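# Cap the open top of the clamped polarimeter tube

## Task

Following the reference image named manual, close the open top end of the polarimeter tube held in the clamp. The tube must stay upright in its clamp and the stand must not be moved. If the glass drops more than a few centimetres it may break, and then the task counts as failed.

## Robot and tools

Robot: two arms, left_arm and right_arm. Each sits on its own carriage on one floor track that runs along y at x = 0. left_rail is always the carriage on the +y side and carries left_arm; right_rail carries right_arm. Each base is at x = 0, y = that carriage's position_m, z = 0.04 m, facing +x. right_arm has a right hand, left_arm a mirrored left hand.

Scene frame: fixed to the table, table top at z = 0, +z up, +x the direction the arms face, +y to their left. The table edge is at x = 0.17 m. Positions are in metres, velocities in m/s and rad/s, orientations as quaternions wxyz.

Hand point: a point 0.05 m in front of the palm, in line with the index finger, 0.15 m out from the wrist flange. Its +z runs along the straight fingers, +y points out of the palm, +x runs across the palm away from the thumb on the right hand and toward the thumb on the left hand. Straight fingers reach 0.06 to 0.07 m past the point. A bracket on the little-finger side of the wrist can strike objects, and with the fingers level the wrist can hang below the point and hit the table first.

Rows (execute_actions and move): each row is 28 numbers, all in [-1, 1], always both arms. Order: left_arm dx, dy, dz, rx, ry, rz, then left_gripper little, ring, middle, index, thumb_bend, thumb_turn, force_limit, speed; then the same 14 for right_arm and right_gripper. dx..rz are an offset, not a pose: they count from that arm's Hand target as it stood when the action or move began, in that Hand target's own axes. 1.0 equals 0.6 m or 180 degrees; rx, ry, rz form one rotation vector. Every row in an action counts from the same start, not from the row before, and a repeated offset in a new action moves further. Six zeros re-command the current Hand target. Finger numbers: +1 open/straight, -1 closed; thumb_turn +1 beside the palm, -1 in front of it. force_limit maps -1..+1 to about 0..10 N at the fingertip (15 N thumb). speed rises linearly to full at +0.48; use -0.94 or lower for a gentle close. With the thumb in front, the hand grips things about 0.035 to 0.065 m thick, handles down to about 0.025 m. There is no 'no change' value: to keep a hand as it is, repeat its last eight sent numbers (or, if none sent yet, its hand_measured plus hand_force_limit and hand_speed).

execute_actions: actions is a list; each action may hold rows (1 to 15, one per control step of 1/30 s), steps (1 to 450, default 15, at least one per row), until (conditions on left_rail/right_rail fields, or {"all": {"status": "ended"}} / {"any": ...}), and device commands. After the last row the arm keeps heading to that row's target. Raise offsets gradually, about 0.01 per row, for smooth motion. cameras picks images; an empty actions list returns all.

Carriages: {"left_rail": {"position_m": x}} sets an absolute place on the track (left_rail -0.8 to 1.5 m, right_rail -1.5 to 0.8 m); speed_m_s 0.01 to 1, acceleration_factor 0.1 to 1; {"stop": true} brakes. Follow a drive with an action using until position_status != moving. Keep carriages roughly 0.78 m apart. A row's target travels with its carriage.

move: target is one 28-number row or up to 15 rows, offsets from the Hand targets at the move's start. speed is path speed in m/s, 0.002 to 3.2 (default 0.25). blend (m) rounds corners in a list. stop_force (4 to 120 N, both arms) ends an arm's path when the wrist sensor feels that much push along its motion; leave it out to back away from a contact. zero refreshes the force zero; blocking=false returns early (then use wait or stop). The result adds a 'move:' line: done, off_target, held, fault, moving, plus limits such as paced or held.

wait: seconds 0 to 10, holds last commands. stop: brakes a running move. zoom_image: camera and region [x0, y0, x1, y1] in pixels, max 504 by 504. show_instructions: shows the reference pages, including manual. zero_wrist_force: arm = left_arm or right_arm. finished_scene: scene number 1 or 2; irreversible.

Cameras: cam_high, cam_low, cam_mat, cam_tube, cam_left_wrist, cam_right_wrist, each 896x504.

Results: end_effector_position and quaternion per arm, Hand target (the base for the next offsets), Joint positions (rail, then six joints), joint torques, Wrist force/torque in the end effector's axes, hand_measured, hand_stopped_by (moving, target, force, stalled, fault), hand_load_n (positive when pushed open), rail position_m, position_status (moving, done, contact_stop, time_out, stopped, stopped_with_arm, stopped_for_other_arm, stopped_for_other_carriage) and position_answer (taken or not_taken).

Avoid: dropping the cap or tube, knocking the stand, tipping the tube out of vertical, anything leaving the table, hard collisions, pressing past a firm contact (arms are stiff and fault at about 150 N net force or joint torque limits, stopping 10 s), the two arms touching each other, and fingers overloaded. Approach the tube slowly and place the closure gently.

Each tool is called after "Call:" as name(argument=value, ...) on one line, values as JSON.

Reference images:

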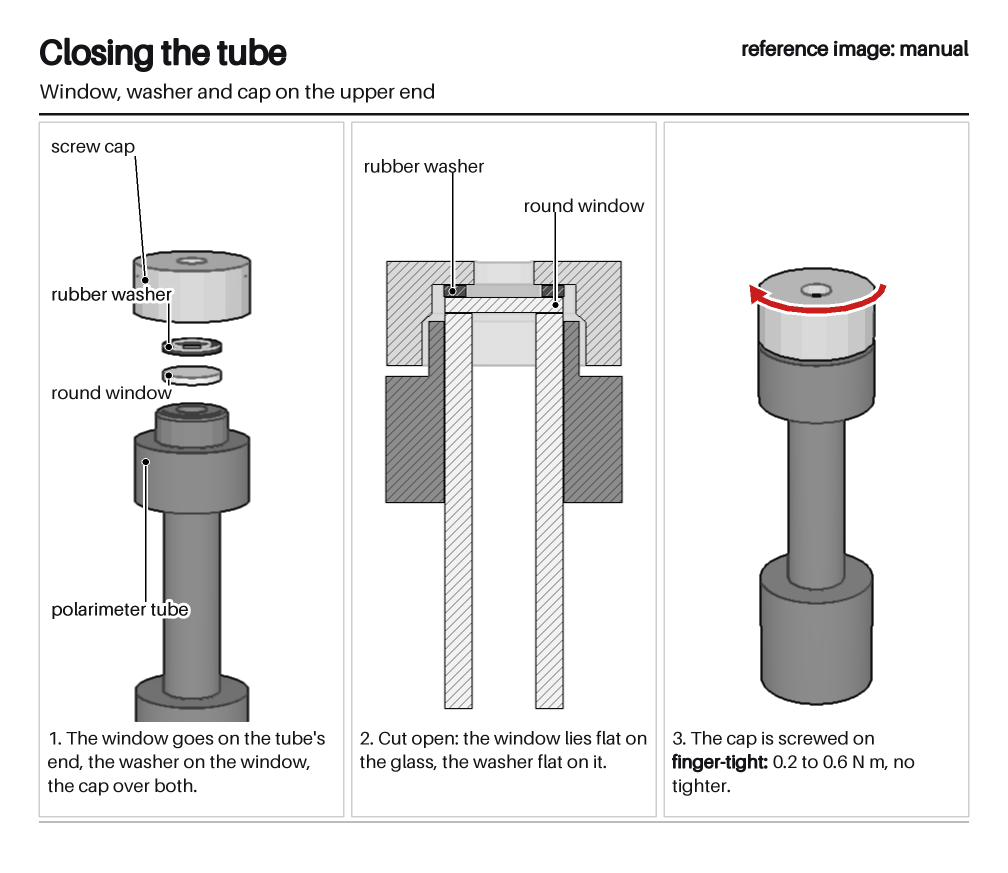

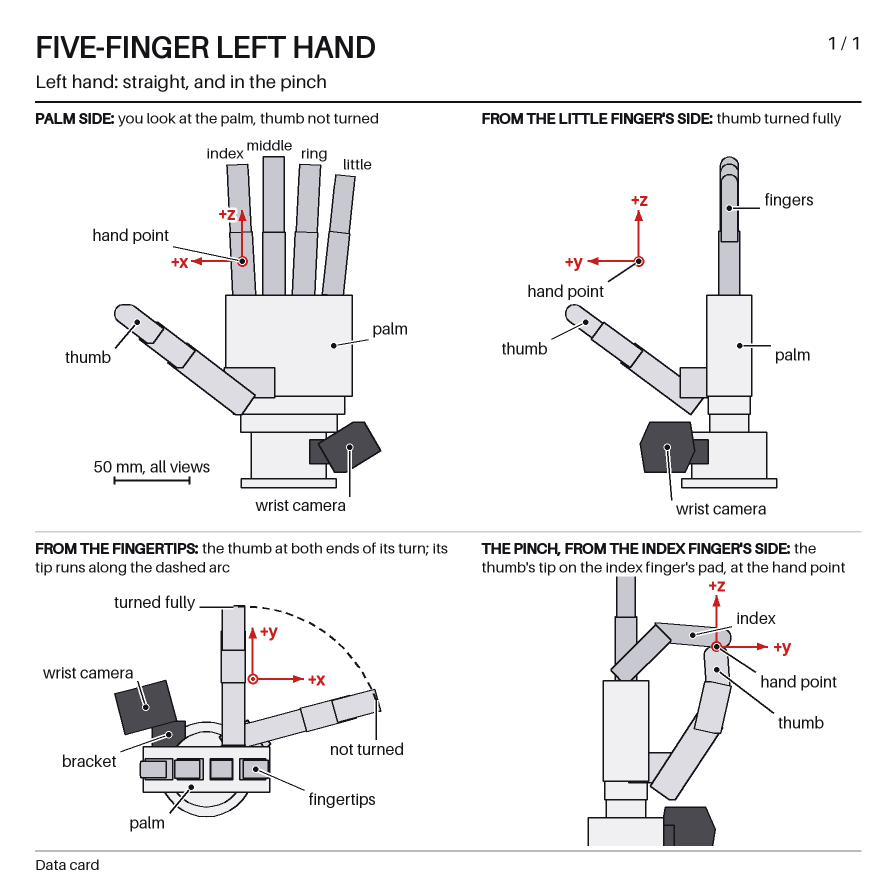

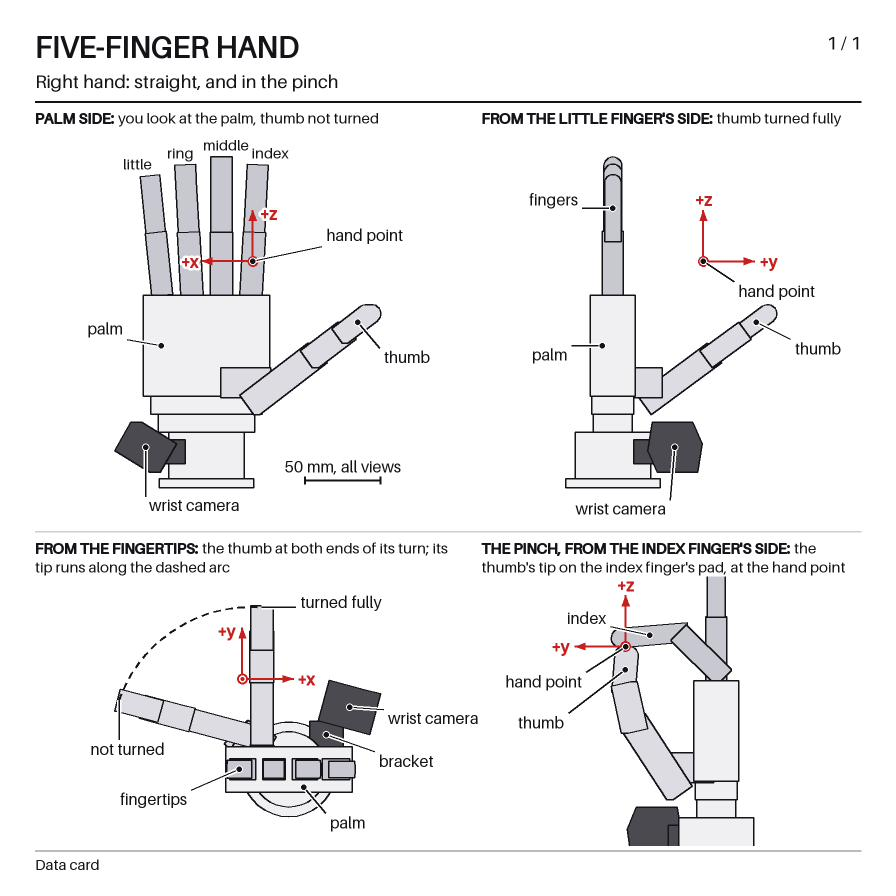

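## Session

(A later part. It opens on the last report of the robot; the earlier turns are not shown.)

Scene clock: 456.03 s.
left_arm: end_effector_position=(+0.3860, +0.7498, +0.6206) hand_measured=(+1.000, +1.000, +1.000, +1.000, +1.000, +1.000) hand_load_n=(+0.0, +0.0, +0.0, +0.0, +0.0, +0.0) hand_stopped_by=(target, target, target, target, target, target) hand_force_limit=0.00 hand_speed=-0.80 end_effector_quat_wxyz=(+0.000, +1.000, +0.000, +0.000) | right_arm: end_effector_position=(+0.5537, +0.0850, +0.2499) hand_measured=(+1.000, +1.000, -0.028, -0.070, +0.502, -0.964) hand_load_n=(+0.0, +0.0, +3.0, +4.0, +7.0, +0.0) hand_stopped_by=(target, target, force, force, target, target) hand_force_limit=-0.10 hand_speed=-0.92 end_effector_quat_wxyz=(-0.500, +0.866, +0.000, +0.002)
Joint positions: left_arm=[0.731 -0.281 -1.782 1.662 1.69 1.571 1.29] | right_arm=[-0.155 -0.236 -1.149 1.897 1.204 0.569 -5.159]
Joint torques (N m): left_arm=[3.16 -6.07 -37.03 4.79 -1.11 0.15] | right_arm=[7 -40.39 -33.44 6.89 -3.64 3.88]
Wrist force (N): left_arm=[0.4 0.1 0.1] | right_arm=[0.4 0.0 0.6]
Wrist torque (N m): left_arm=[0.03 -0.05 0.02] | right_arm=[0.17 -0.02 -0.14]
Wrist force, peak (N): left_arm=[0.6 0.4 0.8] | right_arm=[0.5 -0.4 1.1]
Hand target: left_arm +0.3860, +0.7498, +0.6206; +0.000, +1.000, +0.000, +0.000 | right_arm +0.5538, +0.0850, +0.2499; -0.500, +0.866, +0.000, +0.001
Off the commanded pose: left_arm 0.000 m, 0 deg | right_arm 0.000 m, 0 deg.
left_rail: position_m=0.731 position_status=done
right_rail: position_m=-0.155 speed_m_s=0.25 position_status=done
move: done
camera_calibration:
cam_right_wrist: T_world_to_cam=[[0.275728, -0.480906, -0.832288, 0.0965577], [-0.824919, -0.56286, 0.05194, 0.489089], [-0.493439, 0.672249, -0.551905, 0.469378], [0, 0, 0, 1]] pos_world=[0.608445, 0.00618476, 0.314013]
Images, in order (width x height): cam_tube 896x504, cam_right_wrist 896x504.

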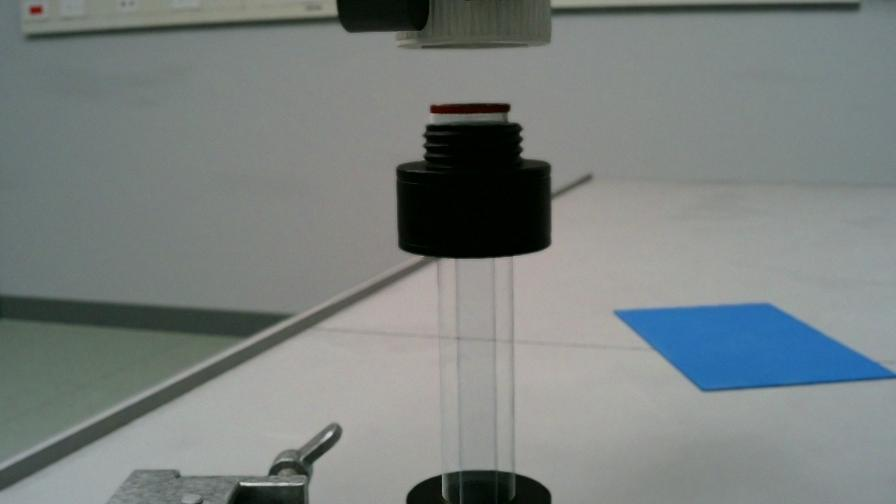

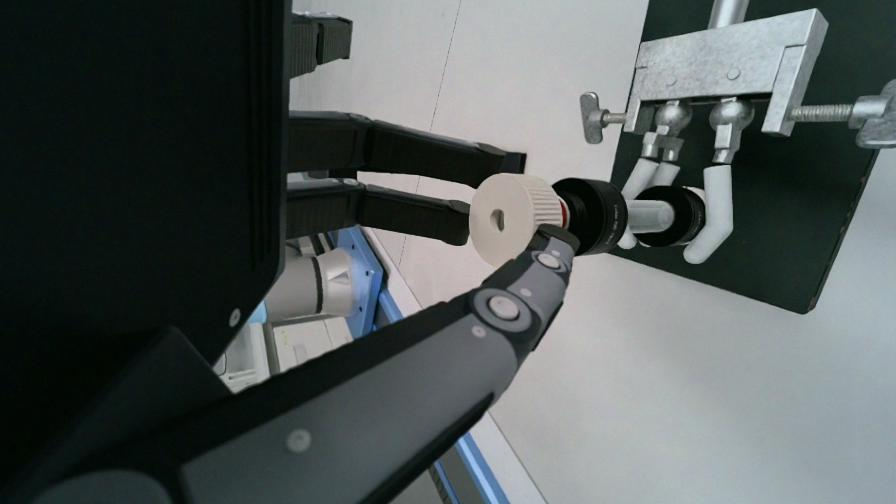

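Call:
move(target=[[0,0,0,0,0,0,1,1,1,1,1,1,0,-0.8, 0,-0.001,0.00173,0,0,0,1,1,-0.3,-0.3,0.5,-0.965,-0.1,-0.92],[0,0,0,0,0,0,1,1,1,1,1,1,0,-0.8, 0,0.01487,0.01089,0,0,0,1,1,-0.3,-0.3,0.5,-0.965,-0.1,-0.92]], speed=0.03, cameras=["cam_right_wrist","cam_tube"])

Call:
zoom_image(camera="cam_tube", region=[370, 0, 570, 180])

Call:
zoom_image(camera="cam_right_wrist", region=[440, 120, 720, 300])

Scene clock: 458.37 s.
left_arm: end_effector_position=(+0.3860, +0.7498, +0.6206) hand_measured=(+1.000, +1.000, +1.000, +1.000, +1.000, +1.000) hand_load_n=(+0.0, +0.0, +0.0, +0.0, +0.0, +0.0) hand_stopped_by=(target, target, target, target, target, target) hand_force_limit=0.00 hand_speed=-0.80 end_effector_quat_wxyz=(+0.000, +1.000, +0.000, +0.000) | right_arm: end_effector_position=(+0.5538, +0.0862, +0.2391) hand_measured=(+1.000, +1.000, -0.028, -0.070, +0.502, -0.964) hand_load_n=(+0.0, +0.0, +2.5, +4.0, +7.0, +0.0) hand_stopped_by=(target, target, force, force, target, target) hand_force_limit=-0.10 hand_speed=-0.92 end_effector_quat_wxyz=(-0.500, +0.866, +0.000, +0.001)
Joint positions: left_arm=[0.731 -0.281 -1.782 1.662 1.69 1.571 1.29] | right_arm=[-0.155 -0.234 -1.137 1.901 1.183 0.568 -5.155]
Joint torques (N m): left_arm=[-0.07 -4.82 -36.74 4.8 -1.39 0.03] | right_arm=[9.89 -44.93 -18.45 1.79 -4.02 3.04]
Wrist force (N): left_arm=[0.6 0.3 0.1] | right_arm=[0.3 -0.3 1.0]
Wrist torque (N m): left_arm=[0.04 -0.09 0.03] | right_arm=[0.10 -0.01 -0.22]
Wrist force, peak (N): left_arm=[0.9 0.0 0.6] | right_arm=[0.5 0.0 1.2]
Hand target: left_arm +0.3860, +0.7498, +0.6206; +0.000, +1.000, +0.000, +0.000 | right_arm +0.5538, +0.0862, +0.2389; -0.500, +0.866, +0.000, +0.001
Off the commanded pose: left_arm 0.000 m, 0 deg | right_arm 0.000 m, 0 deg.
left_rail: position_m=0.731 position_status=done
right_rail: position_m=-0.155 speed_m_s=0.25 position_status=done
move: done
camera_calibration:
cam_right_wrist: T_world_to_cam=[[0.275728, -0.480906, -0.832288, 0.0881186], [-0.824919, -0.56286, 0.05194, 0.490408], [-0.493439, 0.672249, -0.551905, 0.46266], [0, 0, 0, 1]] pos_world=[0.608545, 0.00738476, 0.303213]
Images, in order (width x height): cam_tube 896x504, cam_right_wrist 896x504.

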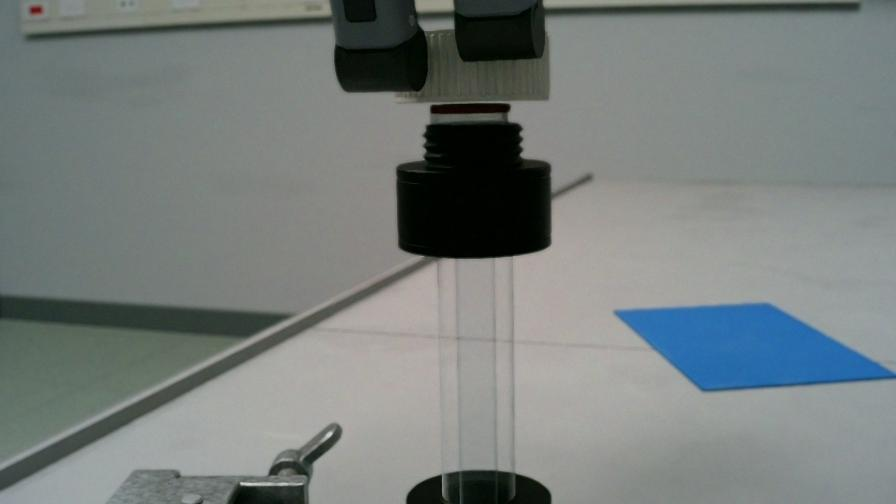

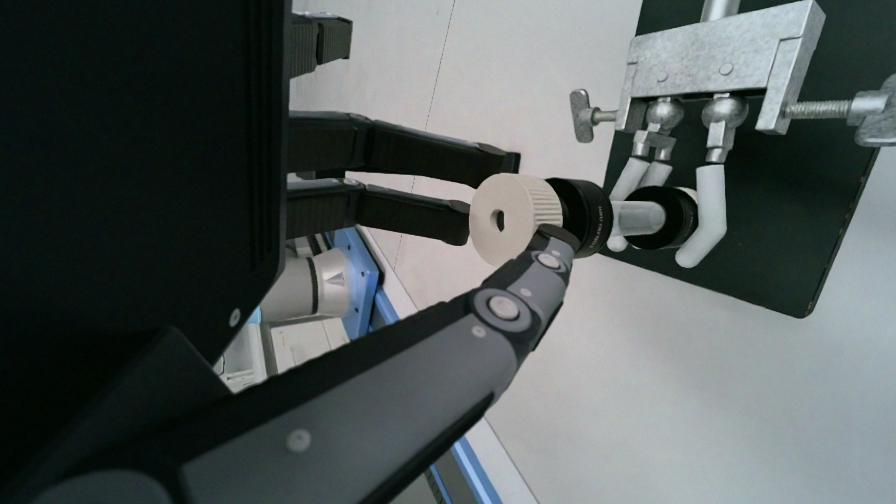

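Scaled by 2.520.

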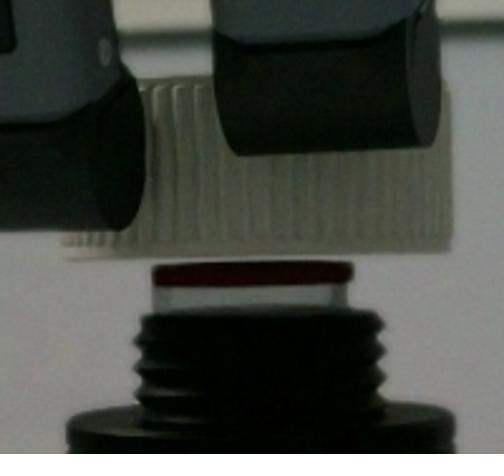

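Scaled by 1.800.

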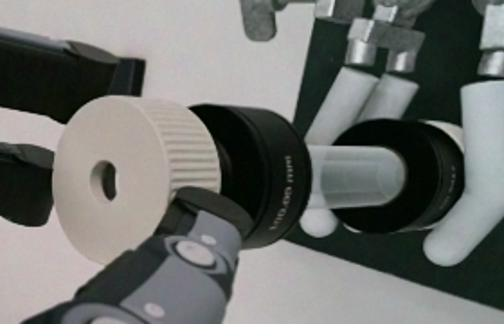

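Call:
move(target=[0,0,0,0,0,0,1,1,1,1,1,1,0,-0.8, -0.00117,0,0,0,0.00444,-0.0077,1,1,-0.3,-0.3,0.5,-0.965,-0.1,-0.92], speed=0.03)

Call:
move(target=[0,0,0,0,0,0,1,1,1,1,1,1,0,-0.8, 0,0.01155,0.00667,0,0,0,1,1,-0.3,-0.3,0.5,-0.965,-0.1,-0.92], speed=0.006, stop_force=4, cameras=["cam_right_wrist","cam_tube"])

Call:
zoom_image(camera="cam_tube", region=[370, 0, 570, 180])

Call:
zoom_image(camera="cam_right_wrist", region=[440, 120, 720, 300])

Scene clock: 459.97 s.
left_arm: end_effector_position=(+0.3860, +0.7498, +0.6206) hand_measured=(+1.000, +1.000, +1.000, +1.000, +1.000, +1.000) hand_load_n=(+0.0, -0.5, +0.0, +0.0, +0.0, +0.0) hand_stopped_by=(target, target, target, target, target, target) hand_force_limit=0.00 hand_speed=-0.80 end_effector_quat_wxyz=(+0.000, +1.000, +0.000, +0.000) | right_arm: end_effector_position=(+0.5531, +0.0862, +0.2389) hand_measured=(+1.000, +1.000, -0.028, -0.070, +0.502, -0.964) hand_load_n=(+0.0, +0.0, +2.5, +4.0, +7.0, +0.0) hand_stopped_by=(target, target, force, force, target, target) hand_force_limit=-0.10 hand_speed=-0.92 end_effector_quat_wxyz=(-0.500, +0.866, +0.007, +0.013)
Joint positions: left_arm=[0.731 -0.281 -1.782 1.662 1.69 1.571 1.29] | right_arm=[-0.155 -0.236 -1.146 1.91 1.165 0.563 -5.164]
Joint torques (N m): left_arm=[1.15 -5.8 -36.22 4.74 -1.75 -0.08] | right_arm=[-12.72 -74.7 -19.23 2.31 -4.05 -3.66]
Wrist force (N): left_arm=[0.7 -0.1 0.3] | right_arm=[0.5 -0.2 0.8]
Wrist torque (N m): left_arm=[-0.02 -0.10 0.05] | right_arm=[0.12 -0.03 0.03]
Wrist force, peak (N): left_arm=[0.9 -0.2 0.4] | right_arm=[0.8 -0.1 1.0]
Hand target: left_arm +0.3860, +0.7498, +0.6206; +0.000, +1.000, +0.000, +0.000 | right_arm +0.5531, +0.0862, +0.2389; -0.500, +0.866, +0.007, +0.014
Off the commanded pose: left_arm 0.000 m, 0 deg | right_arm 0.000 m, 0 deg.
left_rail: position_m=0.731 position_status=done
right_rail: position_m=-0.155 speed_m_s=0.25 position_status=done
move: done

Scene clock: 462.40 s.
left_arm: end_effector_position=(+0.3860, +0.7498, +0.6206) hand_measured=(+1.000, +1.000, +1.000, +1.000, +1.000, +1.000) hand_load_n=(+0.0, +0.0, +0.0, +0.0, +0.0, +0.0) hand_stopped_by=(target, target, target, target, target, target) hand_force_limit=0.00 hand_speed=-0.80 end_effector_quat_wxyz=(+0.000, +1.000, +0.000, +0.000) | right_arm: end_effector_position=(+0.5533, +0.0862, +0.2325) hand_measured=(+1.000, +1.000, -0.028, -0.070, +0.502, -0.964) hand_load_n=(+0.0, +0.0, +3.0, +4.0, +6.5, -0.5) hand_stopped_by=(target, target, force, force, target, target) hand_force_limit=-0.10 hand_speed=-0.92 end_effector_quat_wxyz=(-0.500, +0.866, +0.007, +0.014)
Joint positions: left_arm=[0.731 -0.281 -1.782 1.662 1.69 1.571 1.29] | right_arm=[-0.155 -0.236 -1.139 1.913 1.153 0.563 -5.164]
Joint torques (N m): left_arm=[1.75 -5.59 -36.81 4.62 -1.54 0.06] | right_arm=[-2.29 -76.09 -31.22 5.78 -1.44 -0.41]
Wrist force (N): left_arm=[0.5 -0.1 0.2] | right_arm=[0.8 -3.2 -1.4]
Wrist torque (N m): left_arm=[-0.02 -0.08 0.04] | right_arm=[0.16 0.00 -0.01]
Wrist force, peak (N): left_arm=[1.0 -0.2 0.4] | right_arm=[0.2 -5.9 -3.5]
Hand target: left_arm +0.3860, +0.7498, +0.6206; +0.000, +1.000, +0.000, +0.000 | right_arm +0.5533, +0.0862, +0.2325; -0.500, +0.866, +0.007, +0.014 (not the last commanded pose)
Off the commanded pose: left_arm 0.000 m, 0 deg | right_arm 0.002 m, 0 deg.
left_rail: position_m=0.731 position_status=done
right_rail: position_m=-0.155 speed_m_s=0.25 position_status=done
move: contact (right_arm)
camera_calibration:
cam_right_wrist: T_world_to_cam=[[0.298925, -0.480829, -0.824286, 0.0679964], [-0.826029, -0.562892, 0.0287931, 0.496412], [-0.477828, 0.672277, -0.565442, 0.453289], [0, 0, 0, 1]] pos_world=[0.606319, 0.00738475, 0.298064]
Images, in order (width x height): cam_tube 896x504, cam_right_wrist 896x504.

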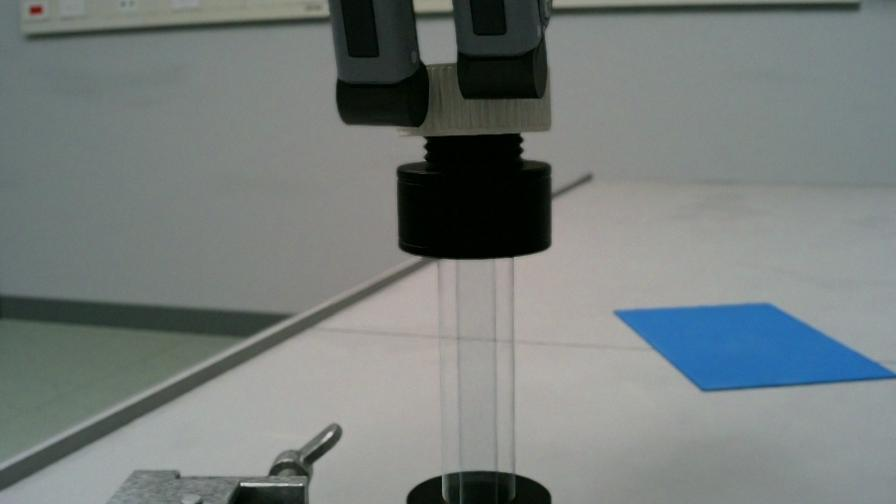

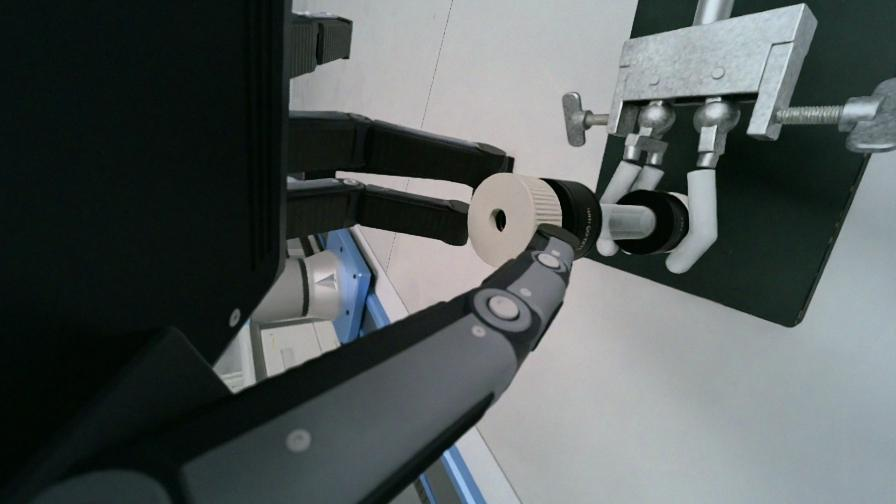

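Scaled by 2.520.

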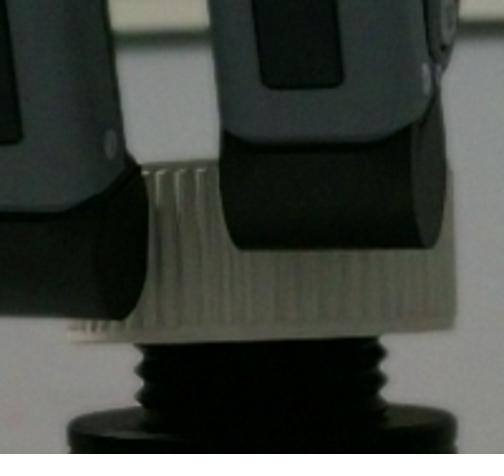

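Scaled by 1.800.

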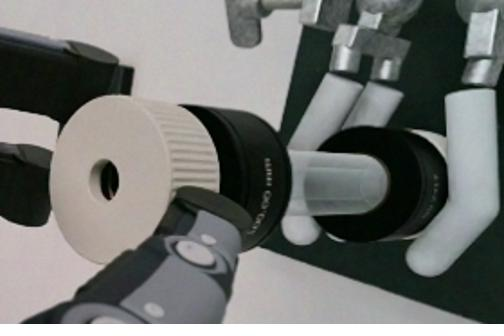

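Call:
move(target=[[0,0,0,0,0,0,1,1,1,1,1,1,0,-0.8, 0.00423,-0.0023,0.0046,-0.0034,0.0962,0.0556,1,1,-0.3,-0.3,0.5,-0.965,-0.1,-0.92],[0,0,0,0,0,0,1,1,1,1,1,1,0,-0.8, 0.00998,-0.0037,0.0077,-0.0069,0.1924,0.1111,1,1,-0.3,-0.3,0.5,-0.965,-0.1,-0.92]], speed=0.15, blend=0.002, cameras=["cam_right_wrist","cam_tube"])

Call:
zoom_image(camera="cam_tube", region=[370, 0, 570, 180])

Call:
zoom_image(camera="cam_right_wrist", region=[440, 120, 720, 300])

Scene clock: 467.13 s.
left_arm: end_effector_position=(+0.3860, +0.7498, +0.6206) hand_measured=(+1.000, +1.000, +1.000, +1.000, +1.000, +1.000) hand_load_n=(+0.0, +0.0, +0.0, +0.0, +0.0, +0.0) hand_stopped_by=(target, target, target, target, target, target) hand_force_limit=0.00 hand_speed=-0.80 end_effector_quat_wxyz=(+0.000, +1.000, +0.000, +0.000) | right_arm: end_effector_position=(+0.5593, +0.0913, +0.2323) hand_measured=(+1.000, +1.000, -0.028, -0.070, +0.502, -0.964) hand_load_n=(+0.0, +0.0, +2.5, +4.0, +6.5, -0.5) hand_stopped_by=(target, target, force, force, target, target) hand_force_limit=-0.10 hand_speed=-0.92 end_effector_quat_wxyz=(-0.465, +0.816, -0.289, +0.184)
Joint positions: left_arm=[0.731 -0.281 -1.782 1.662 1.69 1.571 1.29] | right_arm=[-0.155 -0.224 -1.487 2.116 0.256 0.703 -3.928]
Joint torques (N m): left_arm=[0.8 -6.72 -36.44 4.75 -1.2 0.09] | right_arm=[9.56 -54.93 -23.14 -0.55 2.26 3.6]
Wrist force (N): left_arm=[0.5 0.0 0.4] | right_arm=[0.9 -4.1 -1.0]
Wrist torque (N m): left_arm=[-0.01 -0.05 0.02] | right_arm=[0.14 -0.03 -0.28]
Wrist force, peak (N): left_arm=[0.8 0.3 0.7] | right_arm=[0.9 -4.9 -1.9]
Hand target: left_arm +0.3860, +0.7498, +0.6206; +0.000, +1.000, +0.000, +0.000 | right_arm +0.5593, +0.0913, +0.2323; -0.465, +0.816, -0.289, +0.184
Off the commanded pose: left_arm 0.000 m, 0 deg | right_arm 0.000 m, 0 deg.
left_rail: position_m=0.731 position_status=done
right_rail: position_m=-0.155 speed_m_s=0.25 position_status=done
move: done
camera_calibration:
cam_right_wrist: T_world_to_cam=[[-0.0799148, -0.560668, -0.824175, 0.287679], [-0.994602, 0.0997504, 0.0285819, 0.538027], [0.0661868, 0.82201, -0.565613, 0.1348], [0, 0, 0, 1]] pos_world=[0.549191, -0.00318278, 0.297964]
Images, in order (width x height): cam_tube 896x504, cam_right_wrist 896x504.

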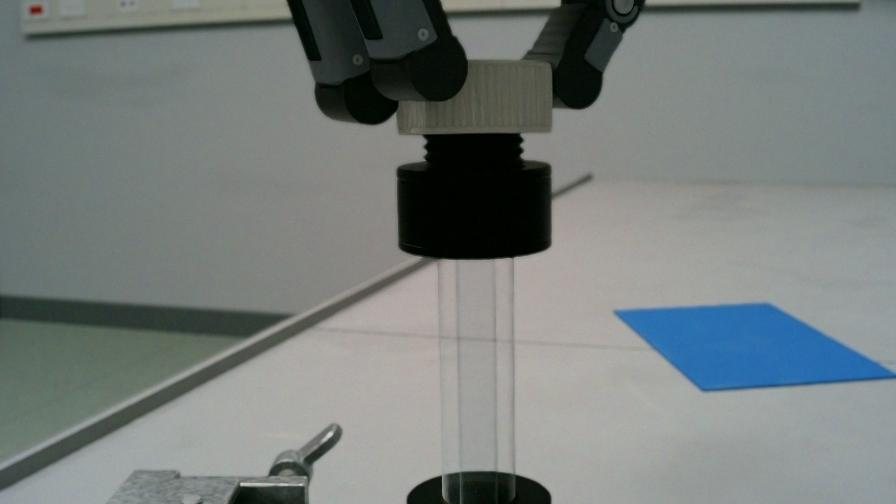

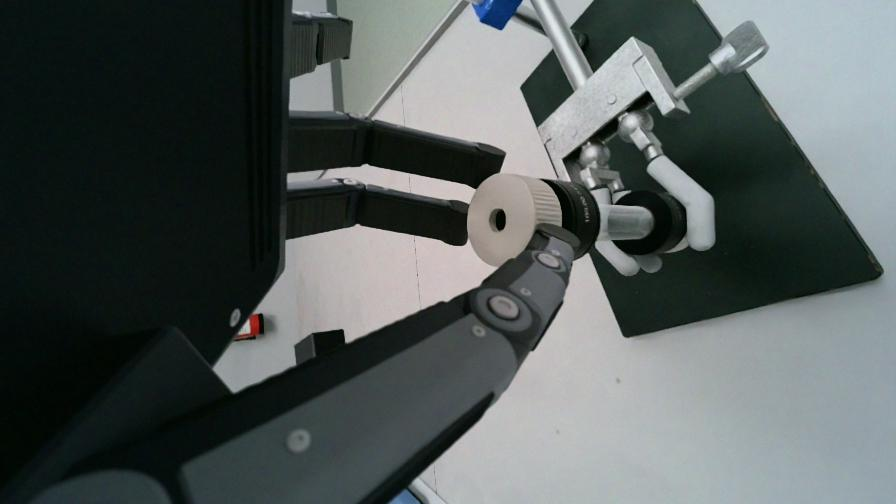

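Scaled by 2.520.

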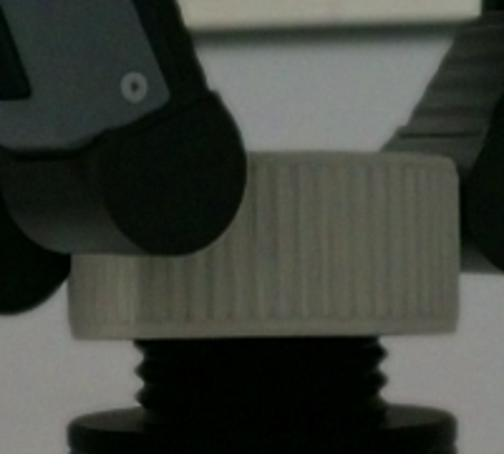

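Scaled by 1.800.

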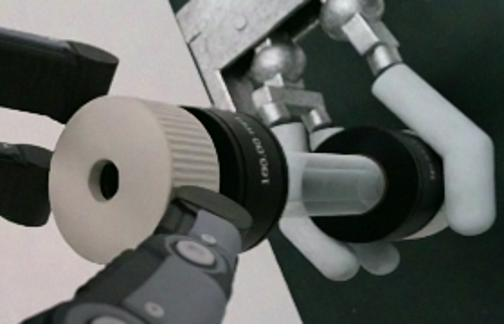

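Call:
move(target=[[0,0,0,0,0,0,1,1,1,1,1,1,0,-0.8, 0.00557,-0.00273,0.00555,-0.0043,0.1203,0.0694,1,1,-0.3,-0.3,0.5,-0.965,-0.1,-0.92],[0,0,0,0,0,0,1,1,1,1,1,1,0,-0.8, 0.0132,-0.00395,0.00858,-0.0086,0.2406,0.1389,1,1,-0.3,-0.3,0.5,-0.965,-0.1,-0.92],[0,0,0,0,0,0,1,1,1,1,1,1,0,-0.8, 0.02148,-0.00337,0.00855,-0.0129,0.3608,0.2083,1,1,-0.3,-0.3,0.5,-0.965,-0.1,-0.92],[0,0,0,0,0,0,1,1,1,1,1,1,0,-0.8, 0.02887,-0.00107,0.00552,-0.0172,0.4811,0.2778,1,1,-0.3,-0.3,0.5,-0.965,-0.1,-0.92],[0,0,0,0,0,0,1,1,1,1,1,1,0,-0.8, 0.03167,0.00053,0.00313,-0.0193,0.5388,0.3111,1,1,-0.3,-0.3,0.5,-0.965,-0.1,-0.92]], speed=0.18, blend=0.002, cameras=["cam_right_wrist","cam_tube"])

Call:
zoom_image(camera="cam_tube", region=[370, 0, 570, 180])

Call:
zoom_image(camera="cam_right_wrist", region=[440, 120, 720, 300])

Scene clock: 474.40 s.
left_arm: end_effector_position=(+0.3860, +0.7498, +0.6206) hand_measured=(+1.000, +1.000, +1.000, +1.000, +1.000, +1.000) hand_load_n=(+0.0, +0.0, +0.0, -0.5, +0.0, +0.0) hand_stopped_by=(target, target, target, target, target, target) hand_force_limit=0.00 hand_speed=-0.80 end_effector_quat_wxyz=(+0.000, +1.000, +0.000, +0.000) | right_arm: end_effector_position=(+0.5748, +0.0801, +0.2317) hand_measured=(+1.000, +1.000, -0.028, -0.070, +0.502, -0.964) hand_load_n=(+0.0, +0.0, +2.5, +4.5, +6.0, -0.5) hand_stopped_by=(target, target, force, force, target, target) hand_force_limit=-0.10 hand_speed=-0.92 end_effector_quat_wxyz=(+0.107, -0.216, +0.838, -0.489)
Joint positions: left_arm=[0.731 -0.281 -1.782 1.662 1.69 1.571 1.29] | right_arm=[-0.155 0.429 -1.145 1.808 0.838 2.617 -1.686]
Joint torques (N m): left_arm=[0.6 -6.88 -36.45 4.98 -1.27 0.13] | right_arm=[5.08 -38.65 -34.74 6.45 3.34 4.05]
Wrist force (N): left_arm=[0.3 0.0 0.4] | right_arm=[1.2 -5.4 -2.3]
Wrist torque (N m): left_arm=[-0.01 -0.03 0.02] | right_arm=[0.11 -0.01 -0.21]
Wrist force, peak (N): left_arm=[0.9 -0.2 0.5] | right_arm=[0.2 -5.2 -5.3]
Hand target: left_arm +0.3860, +0.7498, +0.6206; +0.000, +1.000, +0.000, +0.000 | right_arm +0.5748, +0.0802, +0.2317; +0.107, -0.216, +0.838, -0.489
Off the commanded pose: left_arm 0.000 m, 0 deg | right_arm 0.000 m, 0 deg.
left_rail: position_m=0.731 position_status=done
right_rail: position_m=-0.155 speed_m_s=0.25 position_status=done
move: done
camera_calibration:
cam_right_wrist: T_world_to_cam=[[-0.489505, 0.283923, -0.824483, 0.449999], [0.465768, 0.884462, 0.0280459, -0.347596], [0.737187, -0.370289, -0.565191, -0.147742], [0, 0, 0, 1]] pos_world=[0.491089, 0.124963, 0.297263]
Images, in order (width x height): cam_tube 896x504, cam_right_wrist 896x504.

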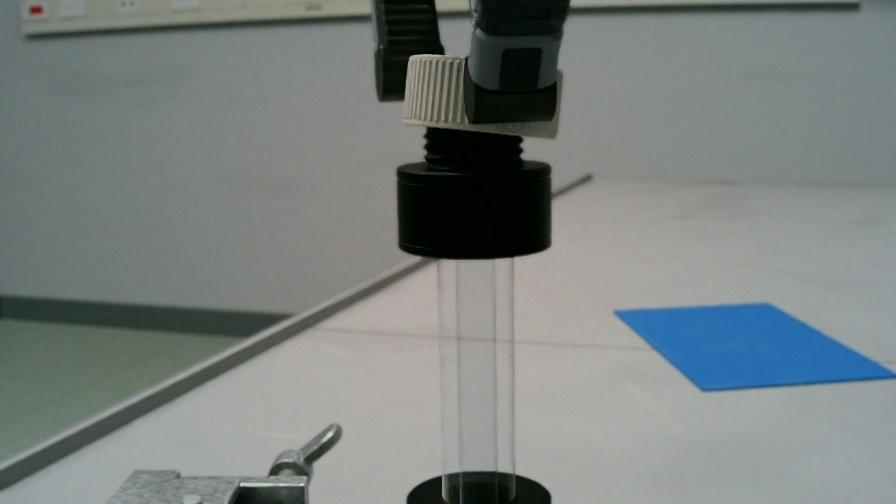

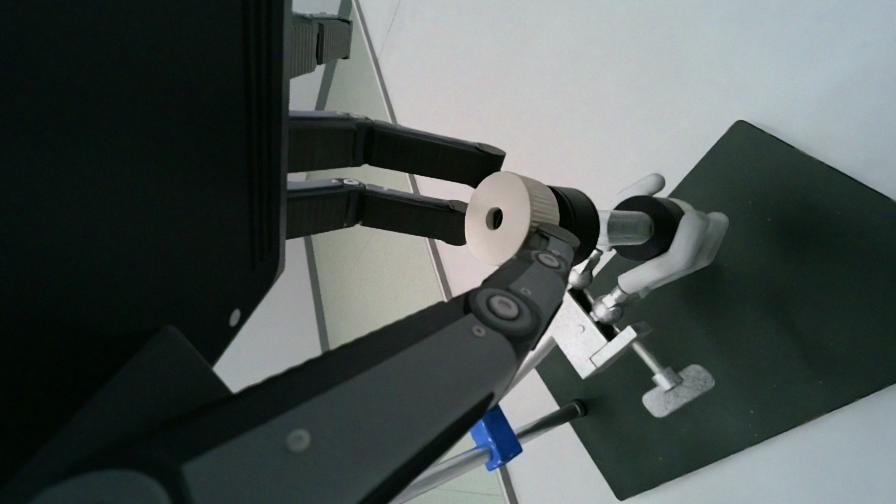

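Scaled by 2.520.

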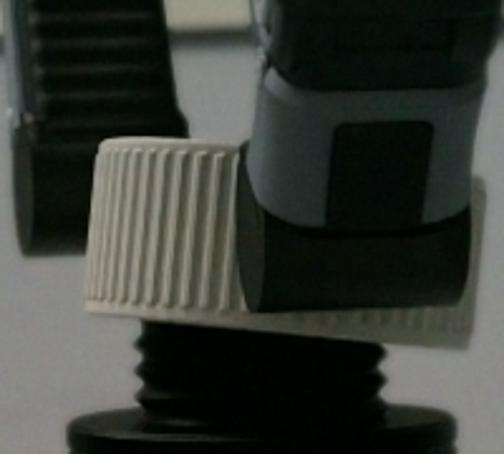

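Scaled by 1.800.

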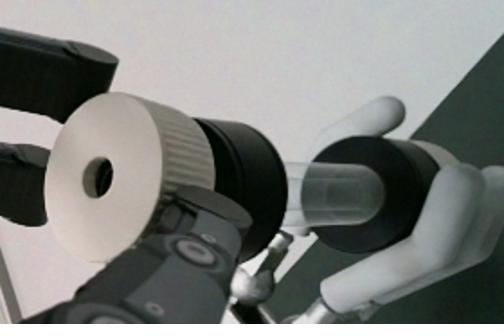

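Call:
move(target=[0,0,0,0,0,0,1,1,1,1,1,1,0,-0.8, -0.00592,0.00045,-0.00113,0,0,0,1,1,-0.3,-0.3,0.5,-0.965,-0.1,-0.92], speed=0.02, cameras=["cam_right_wrist","cam_tube"])

Call:
zoom_image(camera="cam_tube", region=[370, 0, 570, 180])

Call:
zoom_image(camera="cam_right_wrist", region=[440, 120, 720, 300])

Scene clock: 476.40 s.
left_arm: end_effector_position=(+0.3860, +0.7498, +0.6206) hand_measured=(+1.000, +1.000, +1.000, +1.000, +1.000, +1.000) hand_load_n=(+0.0, +0.0, +0.0, +0.0, +0.0, +0.0) hand_stopped_by=(target, target, target, target, target, target) hand_force_limit=0.00 hand_speed=-0.80 end_effector_quat_wxyz=(+0.000, +1.000, +0.000, +0.000) | right_arm: end_effector_position=(+0.5775, +0.0824, +0.2317) hand_measured=(+1.000, +1.000, -0.028, -0.070, +0.502, -0.964) hand_load_n=(+0.0, +0.0, +2.5, +4.0, +7.0, -1.5) hand_stopped_by=(target, target, force, force, target, target) hand_force_limit=-0.10 hand_speed=-0.92 end_effector_quat_wxyz=(+0.107, -0.216, +0.838, -0.489)
Joint positions: left_arm=[0.731 -0.281 -1.782 1.662 1.69 1.571 1.29] | right_arm=[-0.155 0.431 -1.139 1.801 0.844 2.617 -1.683]
Joint torques (N m): left_arm=[1.92 -5.98 -36.57 4.96 -1.15 -0.01] | right_arm=[5.59 -39.18 -37.5 6.21 4.4 4.06]
Wrist force (N): left_arm=[0.9 0.1 0.3] | right_arm=[1.9 -0.8 -0.9]
Wrist torque (N m): left_arm=[0.01 -0.12 0.06] | right_arm=[0.02 -0.01 -0.22]
Wrist force, peak (N): left_arm=[0.9 0.0 0.8] | right_arm=[1.4 -5.8 -2.2]
Hand target: left_arm +0.3860, +0.7498, +0.6206; +0.000, +1.000, +0.000, +0.000 | right_arm +0.5776, +0.0825, +0.2317; +0.107, -0.216, +0.838, -0.489
Off the commanded pose: left_arm 0.000 m, 0 deg | right_arm 0.000 m, 0 deg.
left_rail: position_m=0.731 position_status=done
right_rail: position_m=-0.155 speed_m_s=0.25 position_status=done
move: done
camera_calibration:
cam_right_wrist: T_world_to_cam=[[-0.4895, 0.283968, -0.824471, 0.450656], [0.465888, 0.884401, 0.0280048, -0.350927], [0.737115, -0.370403, -0.565211, -0.148824], [0, 0, 0, 1]] pos_world=[0.49379, 0.127264, 0.297263]
Images, in order (width x height): cam_tube 896x504, cam_right_wrist 896x504.

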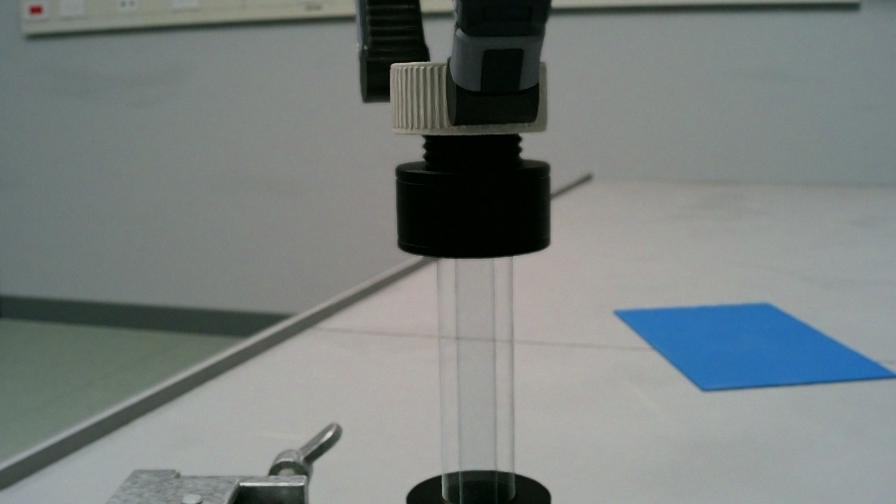

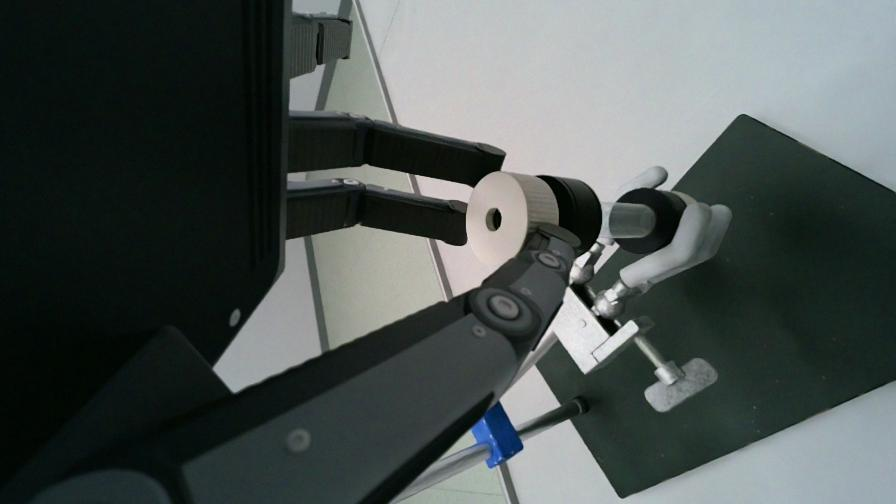

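Scaled by 2.520.

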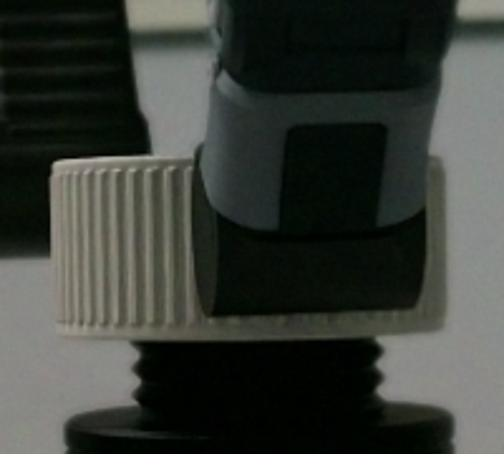

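Scaled by 1.800.

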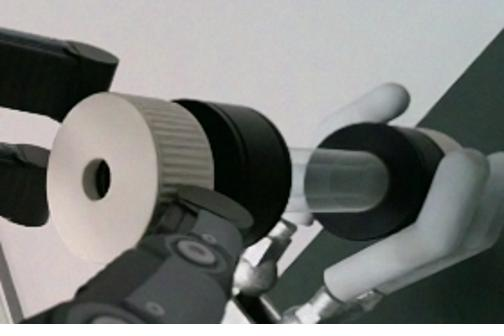

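Call:
move(target=[[0,0,0,0,0,0,1,1,1,1,1,1,0,-0.8, 0.00088,0.00026,-0.00039,0,0,0,1,1,-0.3,-0.3,0.5,-0.965,-0.1,-0.92],[0,0,0,0,0,0,1,1,1,1,1,1,0,-0.8, 0.00088,0.00026,-0.00039,0,0,0,1,1,0.1,0.1,0.5,-0.965,-0.1,-0.9],[0,0,0,0,0,0,1,1,1,1,1,1,0,-0.8, 0.00088,0.00443,-0.00761,0,0,0,1,1,0.1,0.1,0.5,-0.965,-0.1,-0.9]], speed=0.02, cameras=["cam_right_wrist","cam_tube"])

Call:
zoom_image(camera="cam_tube", region=[370, 0, 570, 180])

Call:
zoom_image(camera="cam_right_wrist", region=[440, 120, 720, 300])

Scene clock: 480.13 s.
left_arm: end_effector_position=(+0.3860, +0.7498, +0.6206) hand_measured=(+1.000, +1.000, +1.000, +1.000, +1.000, +1.000) hand_load_n=(+0.0, +0.0, +0.0, +0.0, +0.0, +0.0) hand_stopped_by=(target, target, target, target, target, target) hand_force_limit=0.00 hand_speed=-0.80 end_effector_quat_wxyz=(+0.000, +1.000, +0.000, +0.000) | right_arm: end_effector_position=(+0.5747, +0.0868, +0.2317) hand_measured=(+1.000, +1.000, +0.100, +0.100, +0.500, -0.964) hand_load_n=(+0.0, +0.0, +0.0, +0.0, +0.0, +0.0) hand_stopped_by=(target, target, target, target, target, target) hand_force_limit=-0.10 hand_speed=-0.90 end_effector_quat_wxyz=(+0.107, -0.216, +0.838, -0.489)
Joint positions: left_arm=[0.731 -0.281 -1.782 1.662 1.69 1.571 1.29] | right_arm=[-0.155 0.44 -1.136 1.8 0.857 2.618 -1.665]
Joint torques (N m): left_arm=[0.66 -6.75 -36.66 4.89 -1.29 -0.31] | right_arm=[2.79 -45.15 -34.74 6.02 4.09 4]
Wrist force (N): left_arm=[0.7 0.0 0.4] | right_arm=[0.4 -0.3 0.6]
Wrist torque (N m): left_arm=[-0.01 -0.09 0.04] | right_arm=[0.13 -0.02 -0.16]
Wrist force, peak (N): left_arm=[0.9 -0.3 0.6] | right_arm=[2.7 -1.6 -1.0]
Hand target: left_arm +0.3860, +0.7498, +0.6206; +0.000, +1.000, +0.000, +0.000 | right_arm +0.5747, +0.0869, +0.2317; +0.107, -0.216, +0.838, -0.489
Off the commanded pose: left_arm 0.000 m, 0 deg | right_arm 0.000 m, 0 deg.
left_rail: position_m=0.731 position_status=done
right_rail: position_m=-0.155 speed_m_s=0.25 position_status=done
move: done
camera_calibration:
cam_right_wrist: T_world_to_cam=[[-0.4895, 0.283968, -0.824471, 0.448036], [0.465888, 0.884401, 0.0280048, -0.353514], [0.737115, -0.370403, -0.565211, -0.145131], [0, 0, 0, 1]] pos_world=[0.49099, 0.131664, 0.297263]
Images, in order (width x height): cam_tube 896x504, cam_right_wrist 896x504.

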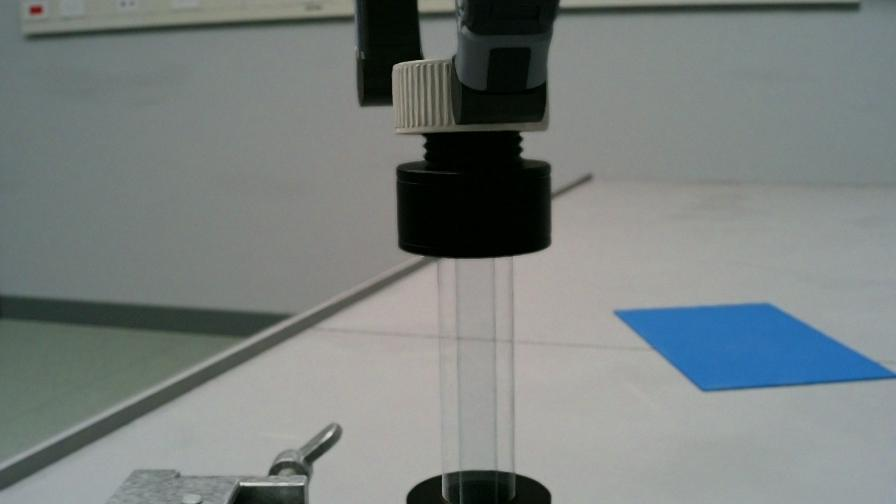

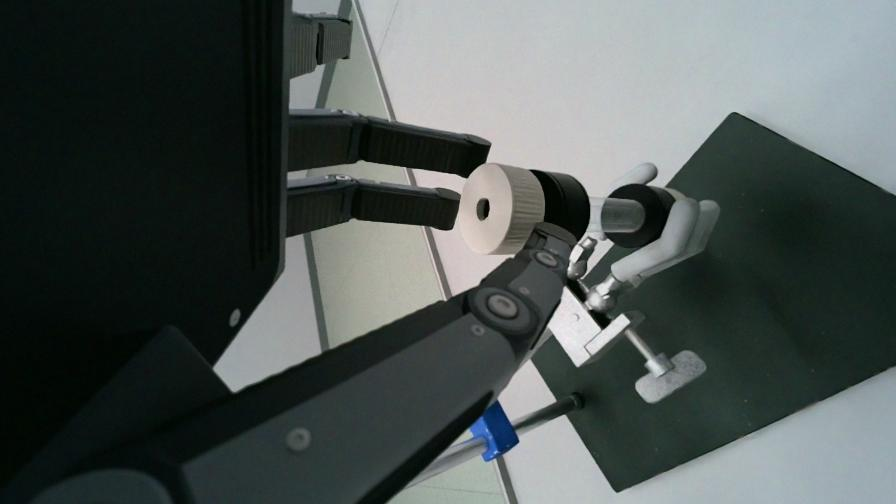

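Scaled by 2.520.

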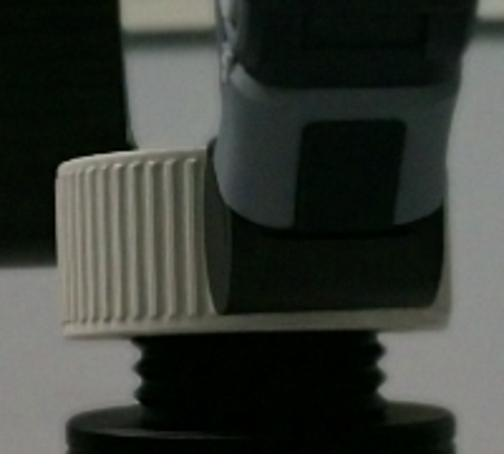

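Scaled by 1.800.

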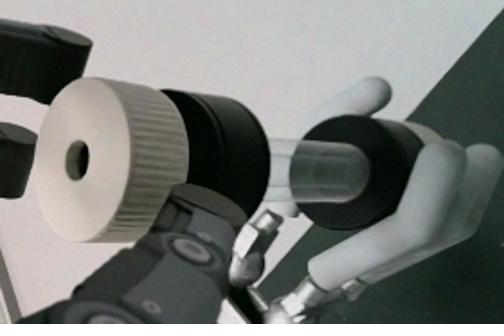

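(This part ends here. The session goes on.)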